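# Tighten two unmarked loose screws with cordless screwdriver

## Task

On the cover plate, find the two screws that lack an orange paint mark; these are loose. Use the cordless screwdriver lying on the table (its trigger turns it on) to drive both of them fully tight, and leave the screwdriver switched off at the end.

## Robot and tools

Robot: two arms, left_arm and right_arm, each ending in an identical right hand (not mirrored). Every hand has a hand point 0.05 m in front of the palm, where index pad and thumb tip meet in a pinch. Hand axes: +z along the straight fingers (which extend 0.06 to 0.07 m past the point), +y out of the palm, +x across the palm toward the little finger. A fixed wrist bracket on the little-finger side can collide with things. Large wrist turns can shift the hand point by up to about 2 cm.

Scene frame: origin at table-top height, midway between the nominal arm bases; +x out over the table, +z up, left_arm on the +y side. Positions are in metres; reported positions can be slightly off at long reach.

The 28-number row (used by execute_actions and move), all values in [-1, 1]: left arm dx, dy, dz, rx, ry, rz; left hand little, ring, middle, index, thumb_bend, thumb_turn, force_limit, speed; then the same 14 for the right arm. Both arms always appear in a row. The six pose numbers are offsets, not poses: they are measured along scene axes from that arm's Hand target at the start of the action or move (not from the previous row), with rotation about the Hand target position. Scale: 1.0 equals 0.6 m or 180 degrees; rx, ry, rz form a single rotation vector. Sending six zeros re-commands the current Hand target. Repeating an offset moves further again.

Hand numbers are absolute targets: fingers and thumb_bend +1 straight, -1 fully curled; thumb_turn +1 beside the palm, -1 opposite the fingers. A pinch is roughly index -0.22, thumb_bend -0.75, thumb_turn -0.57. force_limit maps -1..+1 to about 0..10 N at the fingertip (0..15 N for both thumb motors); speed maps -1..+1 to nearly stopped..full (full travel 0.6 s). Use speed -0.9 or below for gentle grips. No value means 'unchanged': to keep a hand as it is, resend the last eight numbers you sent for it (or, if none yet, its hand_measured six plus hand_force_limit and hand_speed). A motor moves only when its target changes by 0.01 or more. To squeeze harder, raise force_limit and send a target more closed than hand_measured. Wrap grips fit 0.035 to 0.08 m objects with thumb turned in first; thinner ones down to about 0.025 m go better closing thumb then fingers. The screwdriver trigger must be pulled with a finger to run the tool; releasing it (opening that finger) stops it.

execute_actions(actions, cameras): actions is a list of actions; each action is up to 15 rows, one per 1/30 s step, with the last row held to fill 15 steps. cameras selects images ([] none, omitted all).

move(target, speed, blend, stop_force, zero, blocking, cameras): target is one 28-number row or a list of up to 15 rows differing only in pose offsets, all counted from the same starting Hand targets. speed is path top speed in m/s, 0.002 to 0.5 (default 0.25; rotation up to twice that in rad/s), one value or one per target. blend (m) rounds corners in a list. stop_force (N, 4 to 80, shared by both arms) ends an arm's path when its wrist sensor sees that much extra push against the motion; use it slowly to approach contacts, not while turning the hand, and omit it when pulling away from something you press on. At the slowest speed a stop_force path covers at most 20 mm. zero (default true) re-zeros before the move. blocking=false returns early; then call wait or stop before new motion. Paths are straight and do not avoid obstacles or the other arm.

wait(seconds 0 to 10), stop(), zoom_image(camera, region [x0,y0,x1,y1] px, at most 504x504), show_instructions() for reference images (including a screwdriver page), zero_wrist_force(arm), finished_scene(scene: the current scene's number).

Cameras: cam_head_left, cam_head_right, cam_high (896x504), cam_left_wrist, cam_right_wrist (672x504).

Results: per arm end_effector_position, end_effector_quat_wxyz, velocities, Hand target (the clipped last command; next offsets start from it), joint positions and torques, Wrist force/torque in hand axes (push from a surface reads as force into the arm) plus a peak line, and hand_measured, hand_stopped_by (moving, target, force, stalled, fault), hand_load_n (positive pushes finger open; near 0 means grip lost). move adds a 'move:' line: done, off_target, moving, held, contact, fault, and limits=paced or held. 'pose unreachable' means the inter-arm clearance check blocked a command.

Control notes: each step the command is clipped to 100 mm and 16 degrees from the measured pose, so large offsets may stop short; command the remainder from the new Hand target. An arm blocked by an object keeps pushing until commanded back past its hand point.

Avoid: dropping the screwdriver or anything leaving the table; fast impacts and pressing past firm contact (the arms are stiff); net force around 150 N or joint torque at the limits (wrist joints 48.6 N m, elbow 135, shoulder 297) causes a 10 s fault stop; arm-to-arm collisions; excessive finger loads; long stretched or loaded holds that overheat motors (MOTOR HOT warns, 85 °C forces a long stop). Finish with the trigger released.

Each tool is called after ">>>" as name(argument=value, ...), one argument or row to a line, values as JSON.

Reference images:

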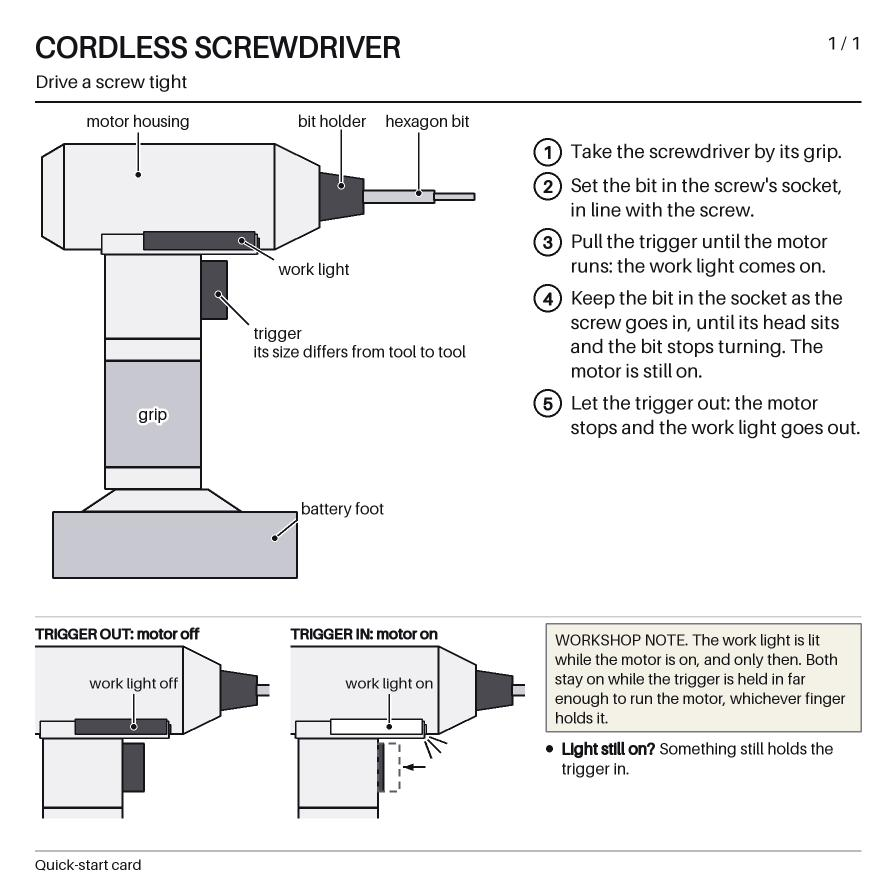

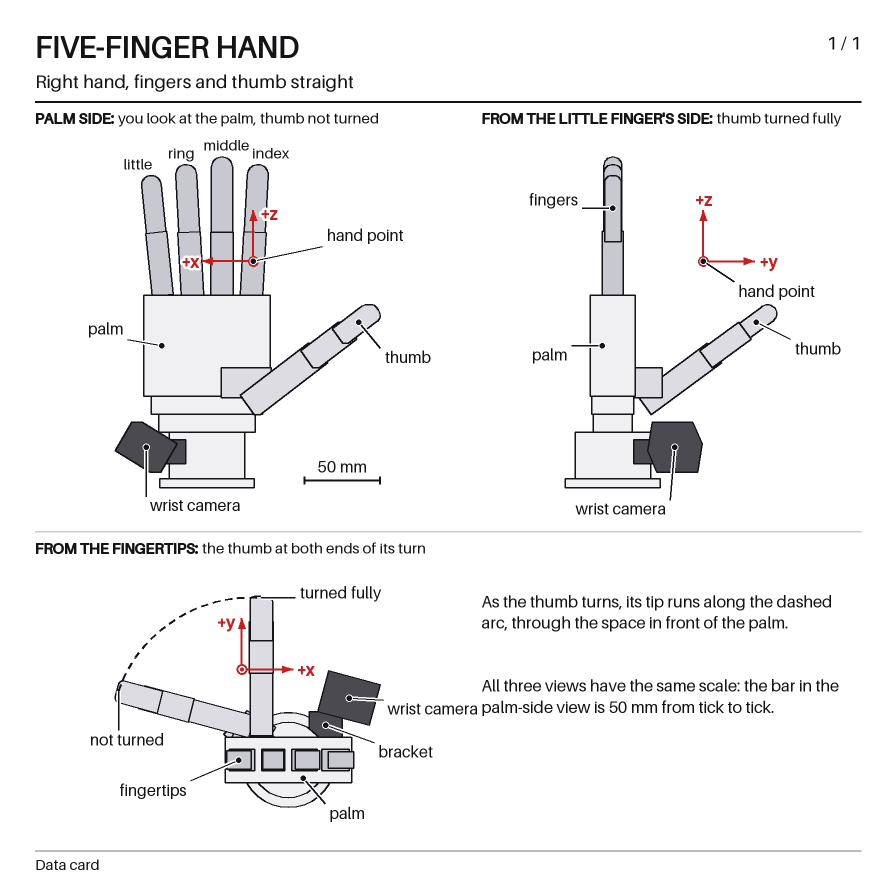

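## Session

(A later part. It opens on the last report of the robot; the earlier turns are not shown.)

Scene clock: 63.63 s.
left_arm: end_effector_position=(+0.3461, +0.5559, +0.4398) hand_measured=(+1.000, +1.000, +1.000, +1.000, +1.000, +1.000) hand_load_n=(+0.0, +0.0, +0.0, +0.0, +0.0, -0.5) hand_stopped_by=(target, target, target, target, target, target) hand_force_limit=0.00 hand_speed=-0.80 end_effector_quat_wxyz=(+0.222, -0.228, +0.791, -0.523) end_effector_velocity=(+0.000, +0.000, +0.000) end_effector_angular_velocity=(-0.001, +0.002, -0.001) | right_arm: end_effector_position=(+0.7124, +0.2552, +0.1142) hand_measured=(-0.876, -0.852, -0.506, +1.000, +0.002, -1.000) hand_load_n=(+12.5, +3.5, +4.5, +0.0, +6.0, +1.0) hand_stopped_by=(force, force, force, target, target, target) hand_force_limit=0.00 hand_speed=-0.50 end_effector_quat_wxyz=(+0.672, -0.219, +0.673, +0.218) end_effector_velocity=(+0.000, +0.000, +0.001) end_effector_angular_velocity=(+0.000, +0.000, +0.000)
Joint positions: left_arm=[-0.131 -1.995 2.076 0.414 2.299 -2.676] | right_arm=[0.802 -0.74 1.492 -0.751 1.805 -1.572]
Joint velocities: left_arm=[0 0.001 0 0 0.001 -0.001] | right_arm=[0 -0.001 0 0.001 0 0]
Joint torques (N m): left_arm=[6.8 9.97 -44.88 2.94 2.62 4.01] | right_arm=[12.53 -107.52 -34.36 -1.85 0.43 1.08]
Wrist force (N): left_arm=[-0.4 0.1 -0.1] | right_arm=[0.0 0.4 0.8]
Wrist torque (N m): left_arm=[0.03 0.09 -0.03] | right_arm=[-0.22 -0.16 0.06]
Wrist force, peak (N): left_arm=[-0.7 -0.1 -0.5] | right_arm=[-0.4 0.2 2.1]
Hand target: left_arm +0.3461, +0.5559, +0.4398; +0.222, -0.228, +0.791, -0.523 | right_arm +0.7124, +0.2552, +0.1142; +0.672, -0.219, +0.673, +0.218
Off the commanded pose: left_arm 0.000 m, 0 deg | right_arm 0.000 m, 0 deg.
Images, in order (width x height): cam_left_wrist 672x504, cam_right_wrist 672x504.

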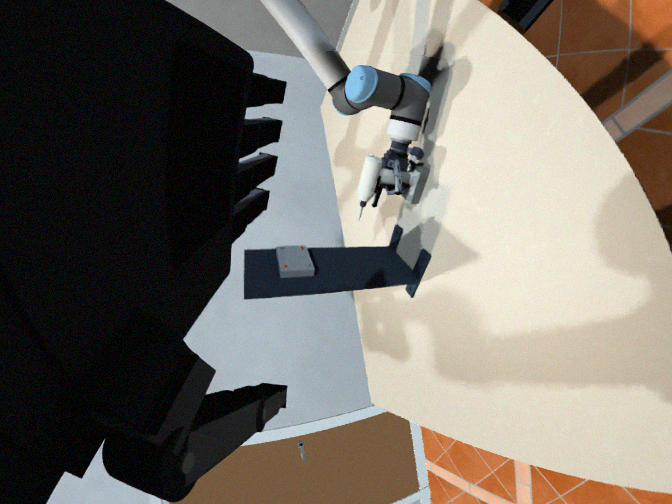

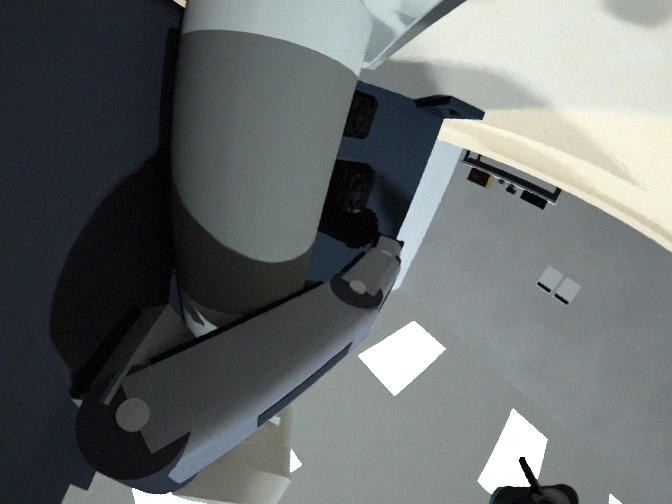

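>>> execute_actions(
  actions=[
    [[0,0,0,0,0,0,1,1,1,1,1,1,0,-0.8,0,0,0,0,0,0,-1,-1,-1,1,-1,-1,0.8,-0.7]],
    [[0,0,0,0,0,0,1,1,1,1,1,1,0,-0.8,0,0,0,0,0,0,-1,-1,-1,1,-1,-1,0.8,-0.7]],
    [[0,0,0,0,0,0,1,1,1,1,1,1,0,-0.8,0,0,0,0,0,0,-0.98,-0.98,-0.98,1,-0.98,-1,0.8,-0.7]],
    [[0,0,0,0,0,0,1,1,1,1,1,1,0,-0.8,0,0,0,0,0,0,-0.98,-0.98,-0.98,1,-0.98,-1,0.8,-0.7]],
  ],
  cameras=["cam_left_wrist","cam_right_wrist"],
)

>>> zoom_image(
  camera="cam_left_wrist",
  region=[345, 140, 430, 225],
)

Scene clock: 66.03 s.
left_arm: end_effector_position=(+0.3461, +0.5559, +0.4398) hand_measured=(+1.000, +1.000, +1.000, +1.000, +1.000, +1.000) hand_load_n=(+0.0, +0.0, +0.0, +0.0, +0.0, +0.0) hand_stopped_by=(target, target, target, target, target, target) hand_force_limit=0.00 hand_speed=-0.80 end_effector_quat_wxyz=(+0.222, -0.228, +0.791, -0.523) end_effector_velocity=(+0.000, +0.000, +0.000) end_effector_angular_velocity=(+0.000, +0.001, +0.000) | right_arm: end_effector_position=(+0.7124, +0.2552, +0.1142) hand_measured=(-0.876, -0.864, -0.518, +1.000, -0.040, -1.000) hand_load_n=(+11.5, +9.0, +11.5, +0.0, +14.0, +2.0) hand_stopped_by=(force, force, force, target, force, target) hand_force_limit=0.80 hand_speed=-0.70 end_effector_quat_wxyz=(+0.672, -0.219, +0.673, +0.218) end_effector_velocity=(+0.000, +0.000, +0.001) end_effector_angular_velocity=(+0.001, -0.002, +0.000)
Joint positions: left_arm=[-0.131 -1.995 2.076 0.414 2.299 -2.676] | right_arm=[0.802 -0.74 1.492 -0.751 1.805 -1.572]
Joint velocities: left_arm=[0 0 0 0 0 -0.001] | right_arm=[0 -0.001 0 -0.001 0 0]
Joint torques (N m): left_arm=[9.85 15.48 -43.74 2.84 1.92 4.51] | right_arm=[13.04 -102.7 -29.86 -3.61 -0.83 0.95]
Wrist force (N): left_arm=[0.0 -0.1 -0.4] | right_arm=[-0.3 0.5 0.4]
Wrist torque (N m): left_arm=[0.02 0.04 -0.01] | right_arm=[-0.24 -0.18 0.09]
Wrist force, peak (N): left_arm=[-0.7 -0.2 -0.6] | right_arm=[0.4 -0.1 1.4]
Hand target: left_arm +0.3461, +0.5559, +0.4398; +0.222, -0.228, +0.791, -0.523 | right_arm +0.7124, +0.2552, +0.1142; +0.672, -0.219, +0.673, +0.218
Off the commanded pose: left_arm 0.000 m, 0 deg | right_arm 0.000 m, 0 deg.
Images, in order (width x height): cam_left_wrist 672x504, cam_right_wrist 672x504.

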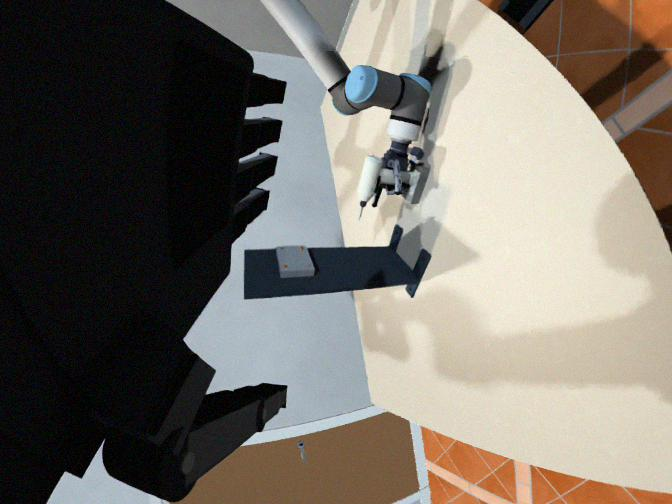

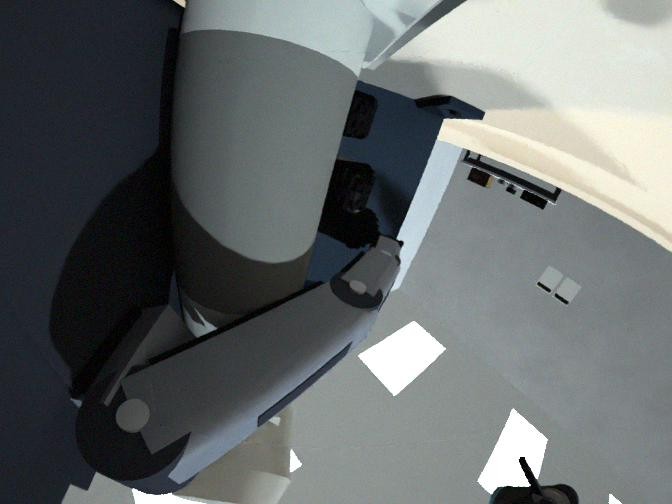

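Scaled by 5.929 from the camera's 672x504 image, which has a finer 960x720 frame.

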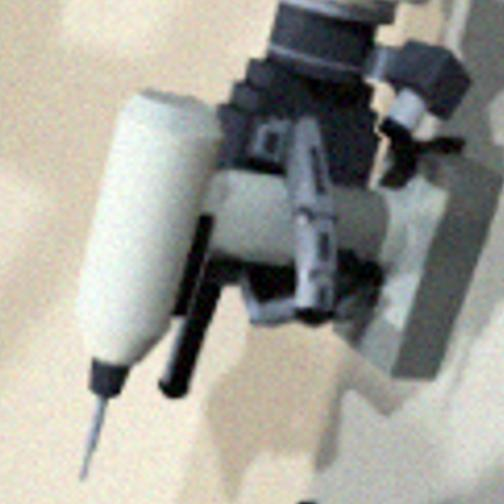

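>>> execute_actions(
  actions=[
    [[0,0,0,0,0,0,1,1,1,1,1,1,0,-0.8,0,0,0,0,0,0,-0.98,-0.98,-0.98,1,0.9,-1,0.6,0]],
    [[0,0,0,0,0,0,1,1,1,1,1,1,0,-0.8,0,0,0,0,0,0,-0.98,-0.98,-1,1,0.9,-1,0.6,-0.6]],
    [[0,0,0,0,0,0,1,1,1,1,1,1,0,-0.8,0,0,0,0,0,0,-0.98,-0.98,-1,1,0.9,-1,0.6,-0.6]],
    [[0,0,0,0,0,0,1,1,1,1,1,1,0,-0.8,0,0,0,0,0,0,-0.98,-0.98,-1,1,-1,-1,0.6,-0.6]],
    [[0,0,0,0,0,0,1,1,1,1,1,1,0,-0.8,0,0,0,0,0,0,-0.98,-0.98,-1,1,-1,-1,0.6,-0.6]],
  ],
  cameras=["cam_left_wrist","cam_right_wrist"],
)

>>> zoom_image(
  camera="cam_left_wrist",
  region=[345, 140, 430, 225],
)

Scene clock: 69.73 s.
left_arm: end_effector_position=(+0.3461, +0.5559, +0.4398) hand_measured=(+1.000, +1.000, +1.000, +1.000, +1.000, +1.000) hand_load_n=(+0.0, +0.0, -0.5, +0.0, +0.0, -0.5) hand_stopped_by=(target, target, target, target, target, target) hand_force_limit=0.00 hand_speed=-0.80 end_effector_quat_wxyz=(+0.222, -0.228, +0.791, -0.523) end_effector_velocity=(+0.000, +0.000, +0.000) end_effector_angular_velocity=(+0.000, +0.001, +0.001) | right_arm: end_effector_position=(+0.7124, +0.2552, +0.1142) hand_measured=(-0.876, -0.864, -0.892, +1.000, +0.120, -1.000) hand_load_n=(+2.5, +1.0, +16.0, +0.0, +11.0, +2.5) hand_stopped_by=(force, force, force, target, force, target) hand_force_limit=0.60 hand_speed=-0.60 end_effector_quat_wxyz=(+0.672, -0.219, +0.673, +0.218) end_effector_velocity=(+0.000, +0.000, +0.000) end_effector_angular_velocity=(+0.000, +0.000, +0.000)
Joint positions: left_arm=[-0.131 -1.995 2.076 0.414 2.299 -2.676] | right_arm=[0.802 -0.74 1.492 -0.751 1.805 -1.572]
Joint velocities: left_arm=[0 0.001 0 0 -0.001 -0.001] | right_arm=[0 0 0 0 0 0]
Joint torques (N m): left_arm=[7.15 12.33 -42.14 2.24 2.32 3.64] | right_arm=[10.9 -97.53 -29.67 -4.11 -0.83 0.93]
Wrist force (N): left_arm=[-0.2 0.1 -0.3] | right_arm=[-1.9 -2.1 -0.9]
Wrist torque (N m): left_arm=[0.03 0.07 -0.03] | right_arm=[-0.18 -0.02 -0.48]
Wrist force, peak (N): left_arm=[-0.5 0.1 -0.8] | right_arm=[-2.7 -2.2 -0.8]
Hand target: left_arm +0.3461, +0.5559, +0.4398; +0.222, -0.228, +0.791, -0.523 | right_arm +0.7124, +0.2552, +0.1142; +0.672, -0.219, +0.673, +0.218
Off the commanded pose: left_arm 0.000 m, 0 deg | right_arm 0.000 m, 0 deg.
Images, in order (width x height): cam_left_wrist 672x504, cam_right_wrist 672x504.

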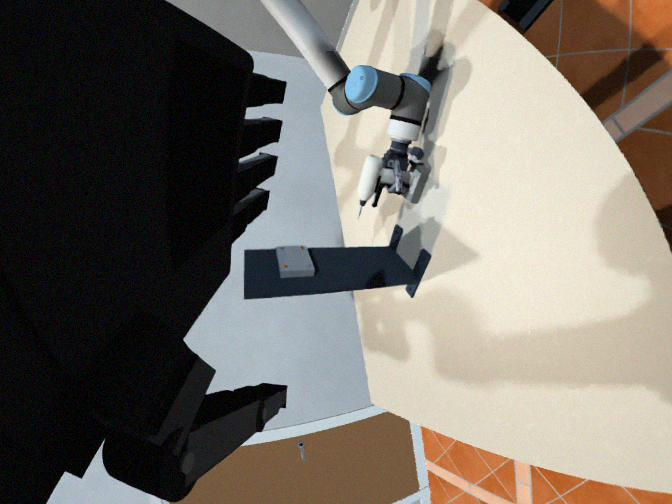

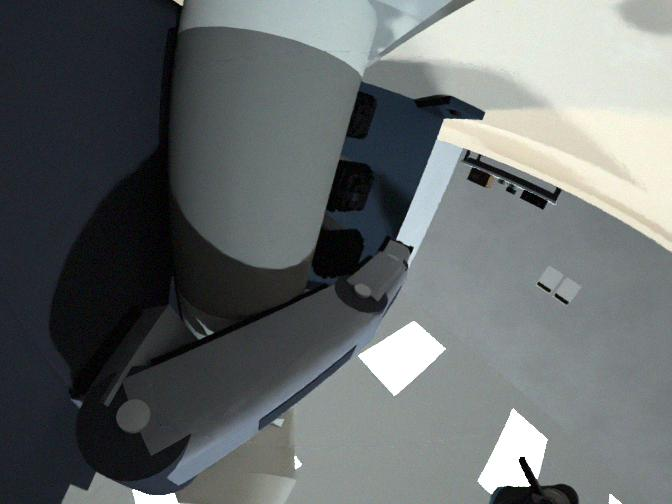

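Scaled by 5.929 from the camera's 672x504 image, which has a finer 960x720 frame.

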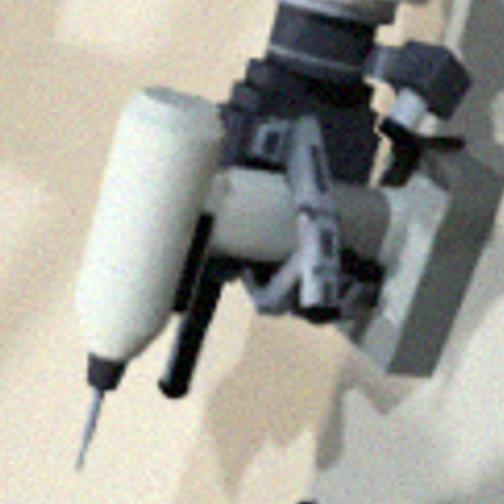

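Excellent: the middle now wraps fully. Retighten little and ring, then lift.

>>> execute_actions(
  actions=[
    [[0,0,0,0,0,0,1,1,1,1,1,1,0,-0.8,0,0,0,0,0,0,-1,-1,-1,1,-1,-1,0.85,-0.7]],
    [[0,0,0,0,0,0,1,1,1,1,1,1,0,-0.8,0,0,0,0,0,0,-1,-1,-1,1,-1,-1,0.85,-0.7]],
  ],
  cameras=[],
)

>>> move(
  target=[0,0,0,0,0,0,1,1,1,1,1,1,0,-0.8,0,0,0.06,0,0,0,-1,-1,-1,1,-1,-1,0.85,-0.7],
  speed=0.06,
  cameras=["cam_left_wrist","cam_right_wrist"],
)

>>> zoom_image(
  camera="cam_left_wrist",
  region=[345, 140, 430, 225],
)

Scene clock: 71.13 s.
left_arm: end_effector_position=(+0.3461, +0.5559, +0.4398) hand_measured=(+1.000, +1.000, +1.000, +1.000, +1.000, +1.000) hand_load_n=(+0.0, +0.0, +0.0, +0.0, +0.0, +0.0) hand_stopped_by=(target, target, target, target, target, target) hand_force_limit=0.00 hand_speed=-0.80 end_effector_quat_wxyz=(+0.222, -0.228, +0.791, -0.523) end_effector_velocity=(+0.000, +0.000, +0.000) end_effector_angular_velocity=(+0.001, -0.001, -0.001) | right_arm: end_effector_position=(+0.7124, +0.2552, +0.1142) hand_measured=(-0.890, -0.888, -0.892, +1.000, +0.120, -1.000) hand_load_n=(+9.0, +11.0, +15.5, +0.0, +11.0, +2.5) hand_stopped_by=(force, force, force, target, force, target) hand_force_limit=0.85 hand_speed=-0.70 end_effector_quat_wxyz=(+0.672, -0.219, +0.673, +0.218) end_effector_velocity=(+0.000, +0.000, +0.001) end_effector_angular_velocity=(+0.001, -0.001, +0.000)
Joint positions: left_arm=[-0.131 -1.995 2.076 0.414 2.299 -2.676] | right_arm=[0.802 -0.74 1.492 -0.751 1.805 -1.572]
Joint velocities: left_arm=[-0.001 0 0 -0.001 0 0.001] | right_arm=[0 -0.001 0 -0.001 0 0]
Joint torques (N m): left_arm=[8.78 10.25 -41.84 2.03 2.14 3.59] | right_arm=[12.03 -97.22 -30.18 -2.41 -0.91 0.79]
Wrist force (N): left_arm=[-0.3 -0.2 -0.6] | right_arm=[-1.9 -1.9 0.6]
Wrist torque (N m): left_arm=[0.01 0.08 -0.04] | right_arm=[-0.23 -0.20 -0.27]
Wrist force, peak (N): left_arm=[-0.3 -0.1 -1.0] | right_arm=[-3.0 -1.6 1.3]
Hand target: left_arm +0.3461, +0.5559, +0.4398; +0.222, -0.228, +0.791, -0.523 | right_arm +0.7124, +0.2552, +0.1142; +0.672, -0.219, +0.673, +0.218
Off the commanded pose: left_arm 0.000 m, 0 deg | right_arm 0.000 m, 0 deg.
No camera images: "cameras" was empty.

Scene clock: 72.00 s.
left_arm: end_effector_position=(+0.3461, +0.5559, +0.4398) hand_measured=(+1.000, +1.000, +1.000, +1.000, +1.000, +1.000) hand_load_n=(+0.0, +0.0, +0.0, +0.0, +0.0, +0.0) hand_stopped_by=(target, target, target, target, target, target) hand_force_limit=0.00 hand_speed=-0.80 end_effector_quat_wxyz=(+0.222, -0.228, +0.791, -0.523) end_effector_velocity=(+0.000, +0.000, +0.000) end_effector_angular_velocity=(+0.000, +0.000, +0.000) | right_arm: end_effector_position=(+0.7124, +0.2552, +0.1503) hand_measured=(-0.890, -0.888, -0.892, +1.000, +0.120, -1.000) hand_load_n=(+6.0, +9.5, +16.0, +0.0, +10.0, +3.5) hand_stopped_by=(force, force, force, target, force, target) hand_force_limit=0.85 hand_speed=-0.70 end_effector_quat_wxyz=(+0.672, -0.219, +0.673, +0.218) end_effector_velocity=(+0.000, +0.000, -0.003) end_effector_angular_velocity=(+0.002, -0.002, +0.000)
Joint positions: left_arm=[-0.131 -1.995 2.076 0.414 2.299 -2.676] | right_arm=[0.802 -0.779 1.487 -0.707 1.805 -1.572]
Joint velocities: left_arm=[0 0.001 0 0 0 0.001] | right_arm=[0 0.004 0 -0.008 0 0]
Joint torques (N m): left_arm=[4.85 13.69 -42.88 2.55 2.29 3.71] | right_arm=[3.46 -98.93 -35.5 -7.31 -1.17 0.47]
Wrist force (N): left_arm=[-0.1 -0.1 -0.7] | right_arm=[6.6 -0.5 0.0]
Wrist torque (N m): left_arm=[0.03 0.06 -0.03] | right_arm=[-0.26 -0.04 0.02]
Wrist force, peak (N): left_arm=[-0.5 0.0 -0.8] | right_arm=[8.3 -0.3 -0.5]
Hand target: left_arm +0.3461, +0.5559, +0.4398; +0.222, -0.228, +0.791, -0.523 | right_arm +0.7124, +0.2552, +0.1501; +0.672, -0.219, +0.673, +0.218
Off the commanded pose: left_arm 0.000 m, 0 deg | right_arm 0.000 m, 0 deg.
move: done
Images, in order (width x height): cam_left_wrist 672x504, cam_right_wrist 672x504.

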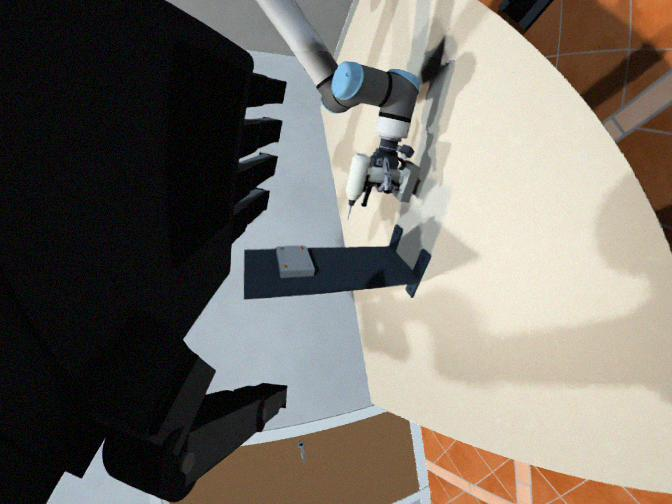

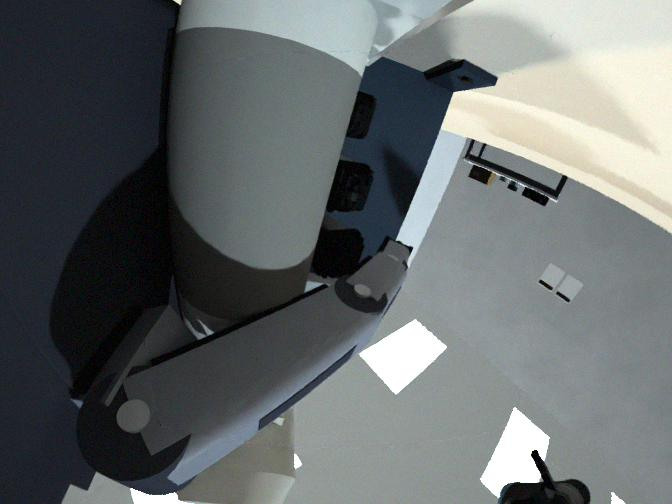

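Scaled by 5.929 from the camera's 672x504 image, which has a finer 960x720 frame.

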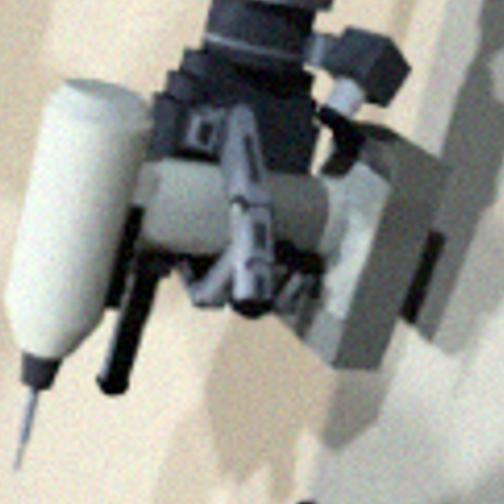

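>>> execute_actions(
  actions=[
    [[0,0,0,0,0,0,1,1,1,1,1,1,0,-0.8,0,0,0,0,0,0,-1,-1,-1,-0.3,-1,-1,0.0,-0.5]],
    [[0,0,0,0,0,0,1,1,1,1,1,1,0,-0.8,0,0,0,0,0,0,-1,-1,-1,-0.3,-1,-1,0.0,-0.5]],
  ],
  cameras=["cam_left_wrist"],
)

>>> zoom_image(
  camera="cam_left_wrist",
  region=[345, 140, 430, 225],
)

Scene clock: 74.03 s.
left_arm: end_effector_position=(+0.3461, +0.5559, +0.4398) hand_measured=(+1.000, +1.000, +1.000, +1.000, +1.000, +1.000) hand_load_n=(+0.0, +0.0, +0.0, +0.0, +0.0, +0.0) hand_stopped_by=(target, target, target, target, target, target) hand_force_limit=0.00 hand_speed=-0.80 end_effector_quat_wxyz=(+0.222, -0.228, +0.791, -0.523) end_effector_velocity=(+0.000, +0.000, +0.000) end_effector_angular_velocity=(+0.000, +0.000, -0.001) | right_arm: end_effector_position=(+0.7124, +0.2552, +0.1501) hand_measured=(-0.890, -0.888, -0.892, -0.300, +0.120, -1.000) hand_load_n=(+6.5, +9.5, +16.0, +0.0, +10.0, +3.5) hand_stopped_by=(force, force, force, target, force, target) hand_force_limit=0.00 hand_speed=-0.50 end_effector_quat_wxyz=(+0.672, -0.219, +0.673, +0.218) end_effector_velocity=(+0.000, +0.000, +0.000) end_effector_angular_velocity=(+0.000, +0.000, +0.000)
Joint positions: left_arm=[-0.131 -1.995 2.076 0.414 2.299 -2.676] | right_arm=[0.802 -0.779 1.487 -0.707 1.805 -1.572]
Joint velocities: left_arm=[0 0 0 0 0.001 0] | right_arm=[0 0 0 0 0 0]
Joint torques (N m): left_arm=[6.52 12.3 -41.86 2.43 2.26 3.58] | right_arm=[-12.49 -98.75 -36.54 -5.43 -1.23 0.47]
Wrist force (N): left_arm=[-0.2 0.1 -0.3] | right_arm=[6.9 -0.4 -0.2]
Wrist torque (N m): left_arm=[0.04 0.06 -0.02] | right_arm=[-0.23 -0.07 0.03]
Wrist force, peak (N): left_arm=[-0.3 -0.2 -0.9] | right_arm=[7.2 -0.4 -0.4]
Hand target: left_arm +0.3461, +0.5559, +0.4398; +0.222, -0.228, +0.791, -0.523 | right_arm +0.7124, +0.2552, +0.1501; +0.672, -0.219, +0.673, +0.218
Off the commanded pose: left_arm 0.000 m, 0 deg | right_arm 0.000 m, 0 deg.
Images, in order (width x height): cam_left_wrist 672x504.

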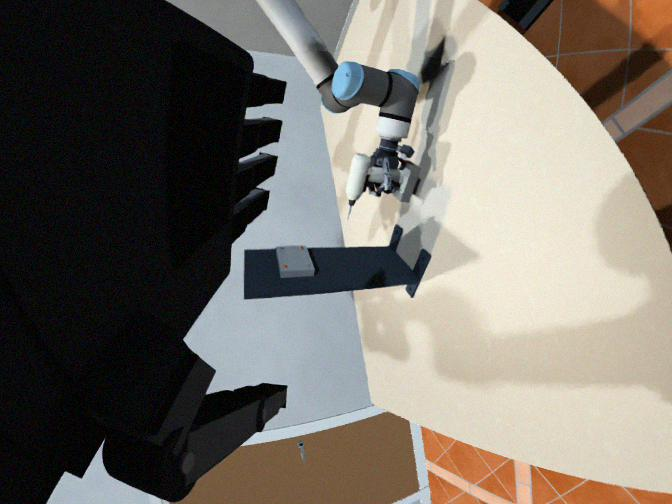

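Scaled by 5.929 from the camera's 672x504 image, which has a finer 960x720 frame.

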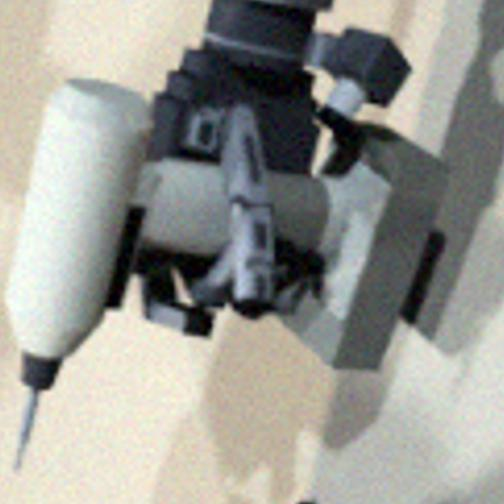

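>>> execute_actions(
  actions=[
    [[0,0,0,0,0,0,1,1,1,1,1,1,0,-0.8,0,0,0,0,0,0,-1,-1,-1,-0.95,-1,-1,0.2,-0.6]],
    [[0,0,0,0,0,0,1,1,1,1,1,1,0,-0.8,0,0,0,0,0,0,-1,-1,-1,-0.95,-1,-1,0.2,-0.6]],
  ],
  cameras=["cam_left_wrist"],
)

>>> zoom_image(
  camera="cam_left_wrist",
  region=[345, 140, 430, 225],
)

Scene clock: 75.33 s.
left_arm: end_effector_position=(+0.3461, +0.5559, +0.4398) hand_measured=(+1.000, +1.000, +1.000, +1.000, +1.000, +1.000) hand_load_n=(+0.0, +0.0, +0.0, +0.0, +0.0, +0.0) hand_stopped_by=(target, target, target, target, target, target) hand_force_limit=0.00 hand_speed=-0.80 end_effector_quat_wxyz=(+0.222, -0.228, +0.791, -0.523) end_effector_velocity=(+0.000, +0.001, +0.000) end_effector_angular_velocity=(+0.001, -0.001, +0.001) | right_arm: end_effector_position=(+0.7124, +0.2552, +0.1501) hand_measured=(-0.890, -0.888, -0.892, -0.874, +0.120, -1.000) hand_load_n=(+6.5, +9.5, +15.5, +6.5, +10.5, +3.5) hand_stopped_by=(force, force, force, force, force, target) hand_force_limit=0.20 hand_speed=-0.60 end_effector_quat_wxyz=(+0.672, -0.219, +0.673, +0.218) end_effector_velocity=(+0.000, +0.000, +0.001) end_effector_angular_velocity=(+0.000, +0.000, +0.000)
Joint positions: left_arm=[-0.131 -1.995 2.076 0.414 2.299 -2.676] | right_arm=[0.802 -0.779 1.487 -0.707 1.805 -1.572]
Joint velocities: left_arm=[0.001 0 0 0 -0.001 0.001] | right_arm=[0 -0.001 0 0.001 0 0]
Joint torques (N m): left_arm=[8.04 11.19 -41.59 1.98 2.27 3.97] | right_arm=[-12.99 -99.34 -39.13 -4.6 -1.15 0.59]
Wrist force (N): left_arm=[0.1 0.2 -0.5] | right_arm=[6.7 -0.3 -0.3]
Wrist torque (N m): left_arm=[0.06 0.02 0.00] | right_arm=[-0.21 -0.04 0.02]
Wrist force, peak (N): left_arm=[-0.4 -0.1 -0.8] | right_arm=[6.9 -0.3 -0.3]
Hand target: left_arm +0.3461, +0.5559, +0.4398; +0.222, -0.228, +0.791, -0.523 | right_arm +0.7124, +0.2552, +0.1501; +0.672, -0.219, +0.673, +0.218
Off the commanded pose: left_arm 0.000 m, 0 deg | right_arm 0.000 m, 0 deg.
Images, in order (width x height): cam_left_wrist 672x504.

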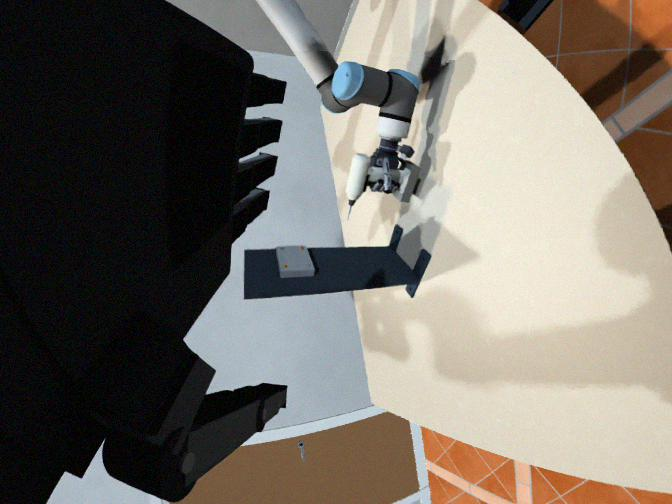

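Scaled by 5.929 from the camera's 672x504 image, which has a finer 960x720 frame.

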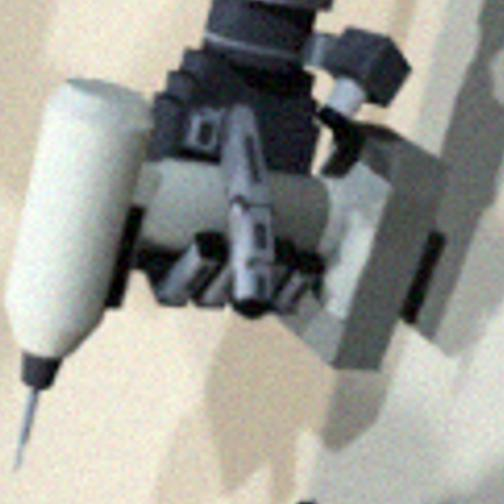

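>>> execute_actions(
  actions=[
    [[0,0,0,0,0,0,1,1,1,1,1,1,0,-0.8,0,0,0,0,0,0,-1,-1,-1,-1,-1,-1,0.9,-0.6]],
    [[0,0,0,0,0,0,1,1,1,1,1,1,0,-0.8,0,0,0,0,0,0,-1,-1,-1,-1,-1,-1,0.9,-0.6]],
  ],
  cameras=["cam_left_wrist"],
)

>>> zoom_image(
  camera="cam_left_wrist",
  region=[345, 150, 395, 200],
)

Scene clock: 76.87 s.
left_arm: end_effector_position=(+0.3461, +0.5559, +0.4398) hand_measured=(+1.000, +1.000, +1.000, +1.000, +1.000, +1.000) hand_load_n=(+0.0, +0.0, +0.0, +0.0, +0.0, -0.5) hand_stopped_by=(target, target, target, target, target, target) hand_force_limit=0.00 hand_speed=-0.80 end_effector_quat_wxyz=(+0.222, -0.228, +0.791, -0.523) end_effector_velocity=(+0.000, +0.000, +0.000) end_effector_angular_velocity=(+0.000, +0.000, +0.000) | right_arm: end_effector_position=(+0.7124, +0.2552, +0.1501) hand_measured=(-0.890, -0.888, -0.892, -0.884, +0.120, -1.000) hand_load_n=(+6.5, +9.5, +15.0, +12.0, +10.5, +3.0) hand_stopped_by=(force, force, force, force, force, target) hand_force_limit=0.90 hand_speed=-0.60 end_effector_quat_wxyz=(+0.672, -0.219, +0.673, +0.218) end_effector_velocity=(+0.000, +0.000, +0.000) end_effector_angular_velocity=(-0.001, +0.000, +0.000)
Joint positions: left_arm=[-0.131 -1.995 2.076 0.414 2.299 -2.676] | right_arm=[0.802 -0.779 1.487 -0.707 1.805 -1.572]
Joint velocities: left_arm=[-0.001 0 0 0 0 0] | right_arm=[0 0 0 0.001 0 0]
Joint torques (N m): left_arm=[6.5 12.71 -41.24 1.92 2.41 3.55] | right_arm=[-12.31 -99.66 -42.17 -3.48 -1.3 0.57]
Wrist force (N): left_arm=[-0.1 -0.3 -0.5] | right_arm=[6.6 -0.2 -0.5]
Wrist torque (N m): left_arm=[-0.01 0.04 -0.03] | right_arm=[-0.19 -0.03 0.02]
Wrist force, peak (N): left_arm=[-0.4 -0.1 -0.8] | right_arm=[7.0 -0.5 -0.2]
Hand target: left_arm +0.3461, +0.5559, +0.4398; +0.222, -0.228, +0.791, -0.523 | right_arm +0.7124, +0.2552, +0.1501; +0.672, -0.219, +0.673, +0.218
Off the commanded pose: left_arm 0.000 m, 0 deg | right_arm 0.000 m, 0 deg.
Images, in order (width x height): cam_left_wrist 672x504.

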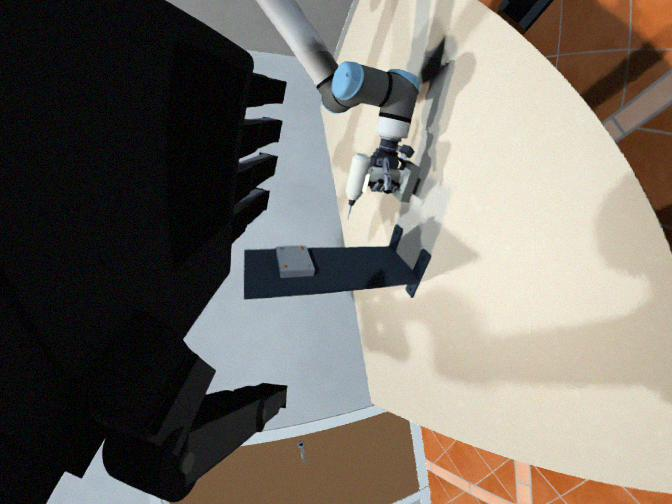

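Scaled by 10.080 from the camera's 672x504 image, which has a finer 960x720 frame.

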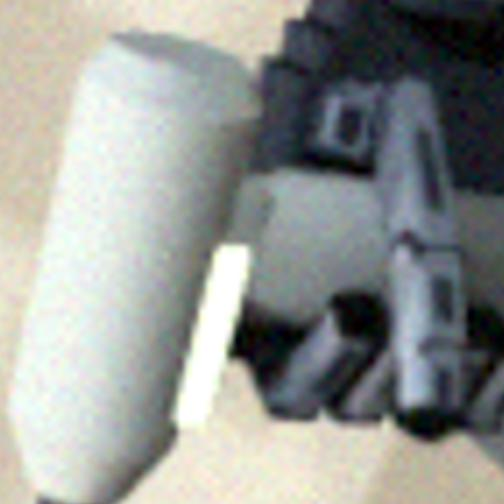

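>>> execute_actions(
  actions=[
    [[0,0,0,0,0,0,1,1,1,1,1,1,0,-0.8,0,0,0,0,0,0,-1,-1,-1,-0.5,-1,-1,0.9,-0.3]],
  ],
  cameras=[],
)

>>> move(
  target=[0,0,0,0,0,0,1,1,1,1,1,1,0,-0.8,0,0,0.32,0,0,0,-1,-1,-1,-0.5,-1,-1,0.9,-0.3],
  speed=0.15,
)

>>> zoom_image(
  camera="cam_left_wrist",
  region=[240, 130, 380, 300],
)

>>> zoom_image(
  camera="cam_head_left",
  region=[260, 70, 460, 270],
)

>>> zoom_image(
  camera="cam_head_right",
  region=[260, 70, 460, 270],
)

>>> zoom_image(
  camera="cam_high",
  region=[370, 130, 500, 260],
)

Scene clock: 78.10 s.
left_arm: end_effector_position=(+0.3461, +0.5559, +0.4398) hand_measured=(+1.000, +1.000, +1.000, +1.000, +1.000, +1.000) hand_load_n=(+0.0, +0.0, +0.0, +0.0, +0.0, -0.5) hand_stopped_by=(target, target, target, target, target, target) hand_force_limit=0.00 hand_speed=-0.80 end_effector_quat_wxyz=(+0.222, -0.228, +0.791, -0.523) end_effector_velocity=(+0.000, +0.001, +0.000) end_effector_angular_velocity=(+0.000, +0.001, +0.002) | right_arm: end_effector_position=(+0.7124, +0.2552, +0.1501) hand_measured=(-0.890, -0.888, -0.892, -0.500, +0.120, -1.000) hand_load_n=(+6.5, +9.5, +15.5, +0.0, +10.5, +3.5) hand_stopped_by=(force, force, force, target, force, target) hand_force_limit=0.90 hand_speed=-0.30 end_effector_quat_wxyz=(+0.672, -0.219, +0.673, +0.218) end_effector_velocity=(+0.000, +0.000, -0.001) end_effector_angular_velocity=(-0.001, +0.001, +0.000)
Joint positions: left_arm=[-0.131 -1.995 2.076 0.414 2.299 -2.676] | right_arm=[0.802 -0.779 1.487 -0.707 1.805 -1.572]
Joint velocities: left_arm=[0.002 0.001 0 0 0 0] | right_arm=[0 0.001 0 0.001 0 0]
Joint torques (N m): left_arm=[7.7 12.19 -42.06 2.05 2.41 3.01] | right_arm=[-12.72 -99.99 -42.9 -2.56 -1.12 0.61]
Wrist force (N): left_arm=[-0.1 0.0 -0.6] | right_arm=[6.8 -0.2 -0.4]
Wrist torque (N m): left_arm=[0.04 0.05 -0.02] | right_arm=[-0.19 -0.04 0.03]
Wrist force, peak (N): left_arm=[-0.3 -0.3 -0.9] | right_arm=[6.9 -0.2 -0.5]
Hand target: left_arm +0.3461, +0.5559, +0.4398; +0.222, -0.228, +0.791, -0.523 | right_arm +0.7124, +0.2552, +0.1501; +0.672, -0.219, +0.673, +0.218
Off the commanded pose: left_arm 0.000 m, 0 deg | right_arm 0.000 m, 0 deg.
No camera images: "cameras" was empty.

Scene clock: 79.83 s.
left_arm: end_effector_position=(+0.3461, +0.5559, +0.4398) hand_measured=(+1.000, +1.000, +1.000, +1.000, +1.000, +1.000) hand_load_n=(+0.0, +0.0, +0.0, -0.5, +0.0, +0.0) hand_stopped_by=(target, target, target, target, target, target) hand_force_limit=0.00 hand_speed=-0.80 end_effector_quat_wxyz=(+0.222, -0.228, +0.791, -0.523) end_effector_velocity=(+0.000, +0.000, +0.000) end_effector_angular_velocity=(+0.001, -0.001, -0.001) | right_arm: end_effector_position=(+0.7124, +0.2550, +0.3420) hand_measured=(-0.890, -0.888, -0.892, -0.500, +0.120, -1.000) hand_load_n=(+6.5, +10.0, +15.5, +0.0, +10.5, +3.5) hand_stopped_by=(force, force, force, target, force, target) hand_force_limit=0.90 hand_speed=-0.30 end_effector_quat_wxyz=(+0.672, -0.219, +0.673, +0.218) end_effector_velocity=(+0.000, +0.000, +0.000) end_effector_angular_velocity=(-0.002, +0.001, +0.000)
Joint positions: left_arm=[-0.131 -1.995 2.076 0.414 2.299 -2.676] | right_arm=[0.802 -0.952 1.402 -0.449 1.805 -1.572]
Joint velocities: left_arm=[-0.001 0 0 0 0 0.001] | right_arm=[0 0 0 0.002 0 0]
Joint torques (N m): left_arm=[8.41 11.12 -40.94 1.74 2.14 2.89] | right_arm=[-13.45 -106.14 -42.94 -4.92 -0.7 0.52]
Wrist force (N): left_arm=[-0.1 0.3 -0.7] | right_arm=[6.8 -0.1 -0.7]
Wrist torque (N m): left_arm=[0.09 0.06 -0.01] | right_arm=[-0.14 -0.05 0.04]
Wrist force, peak (N): left_arm=[-0.9 0.4 -0.6] | right_arm=[9.9 -0.2 -0.2]
Hand target: left_arm +0.3461, +0.5559, +0.4398; +0.222, -0.228, +0.791, -0.523 | right_arm +0.7124, +0.2550, +0.3420; +0.672, -0.219, +0.673, +0.218
Off the commanded pose: left_arm 0.000 m, 0 deg | right_arm 0.000 m, 0 deg.
move: done

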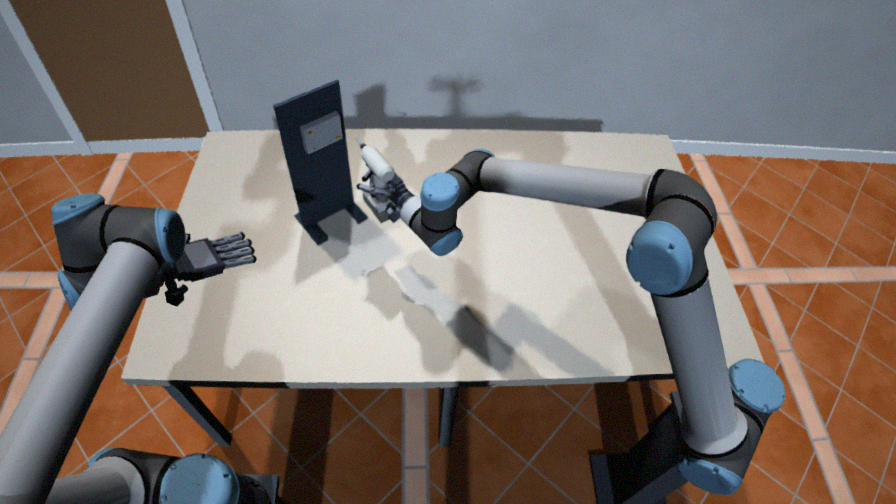

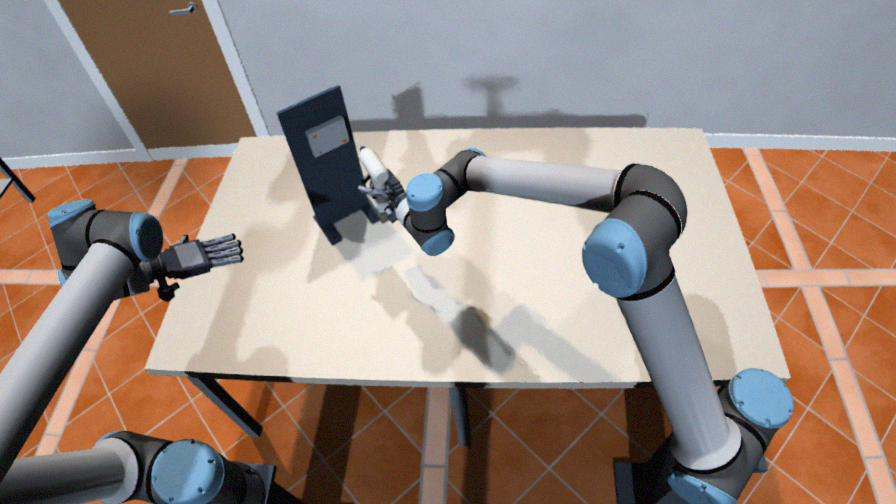

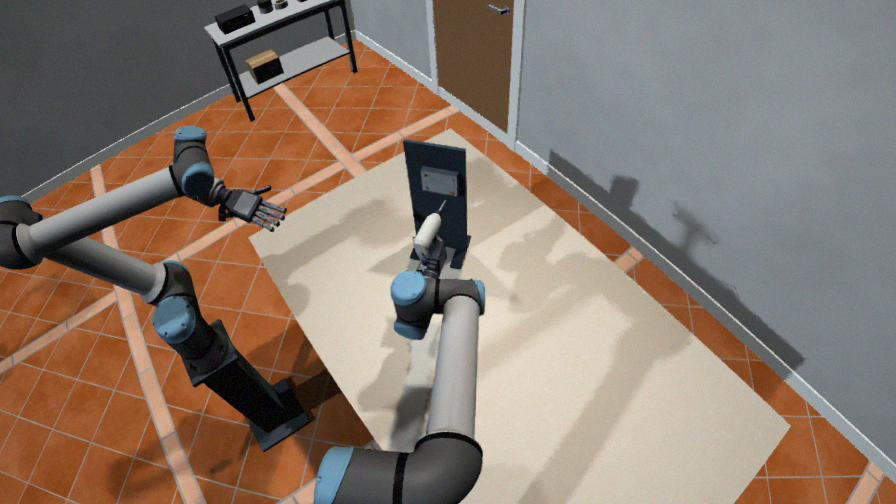

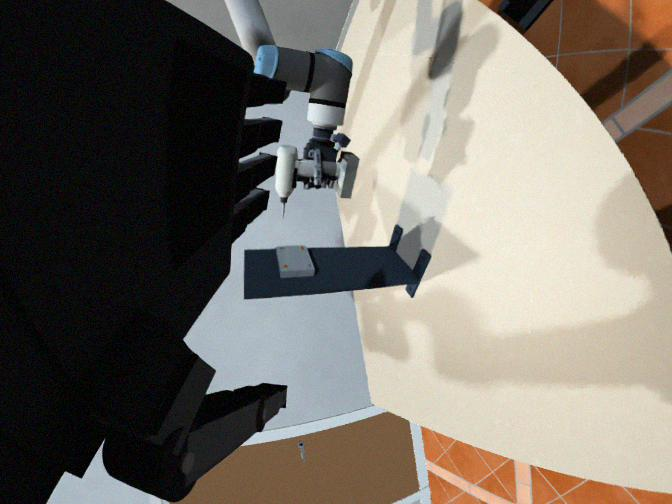

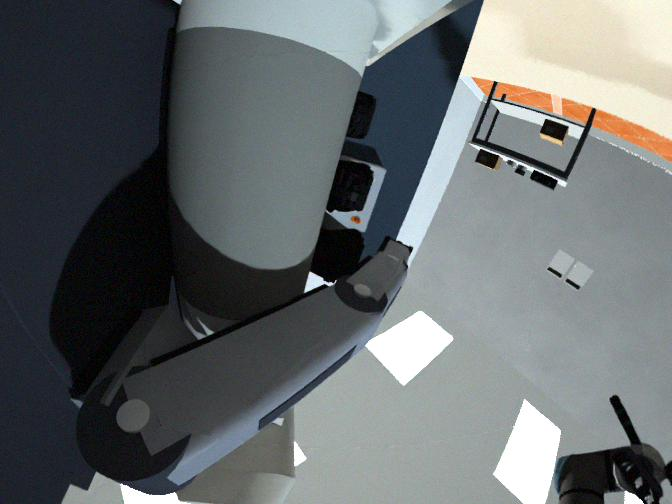

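Scaled by 2.965 from the camera's 672x504 image, which has a finer 960x720 frame.

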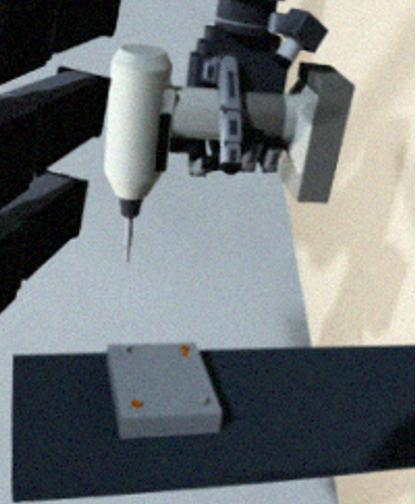

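Scaled by 2.520.

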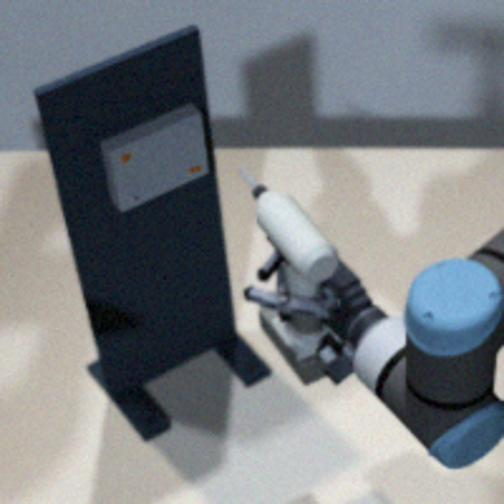

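Scaled by 2.520.

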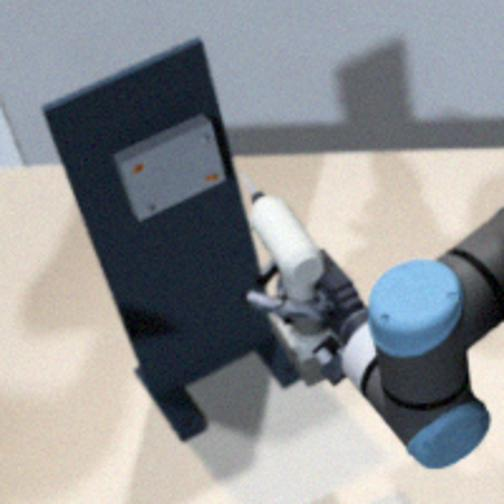

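Scaled by 3.877.

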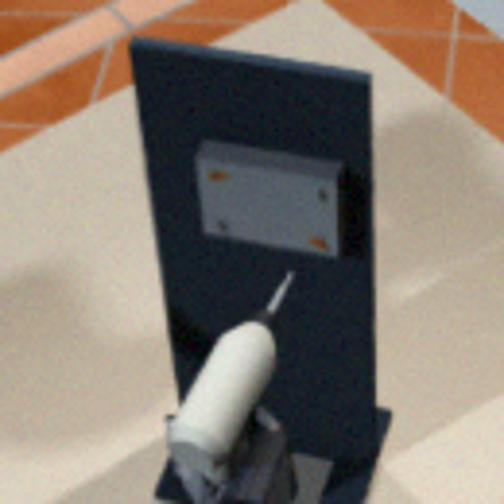

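>>> zoom_image(
  camera="cam_head_left",
  region=[290, 90, 410, 210],
)

>>> zoom_image(
  camera="cam_head_right",
  region=[290, 90, 410, 210],
)

Scaled by 4.200.

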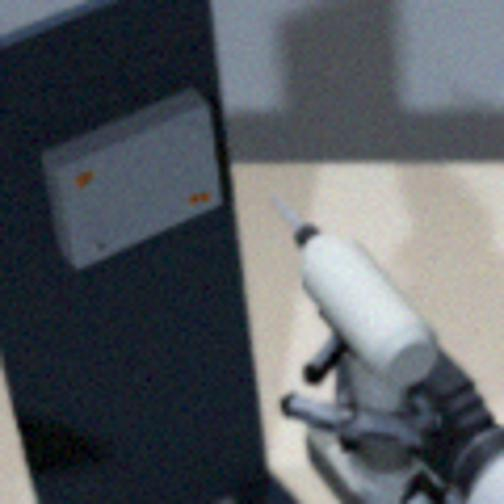

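Scaled by 4.200.

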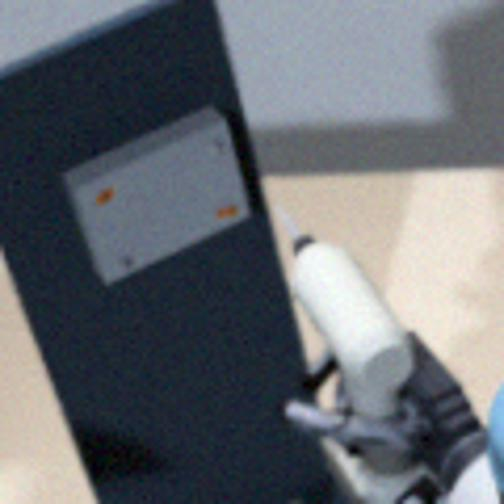

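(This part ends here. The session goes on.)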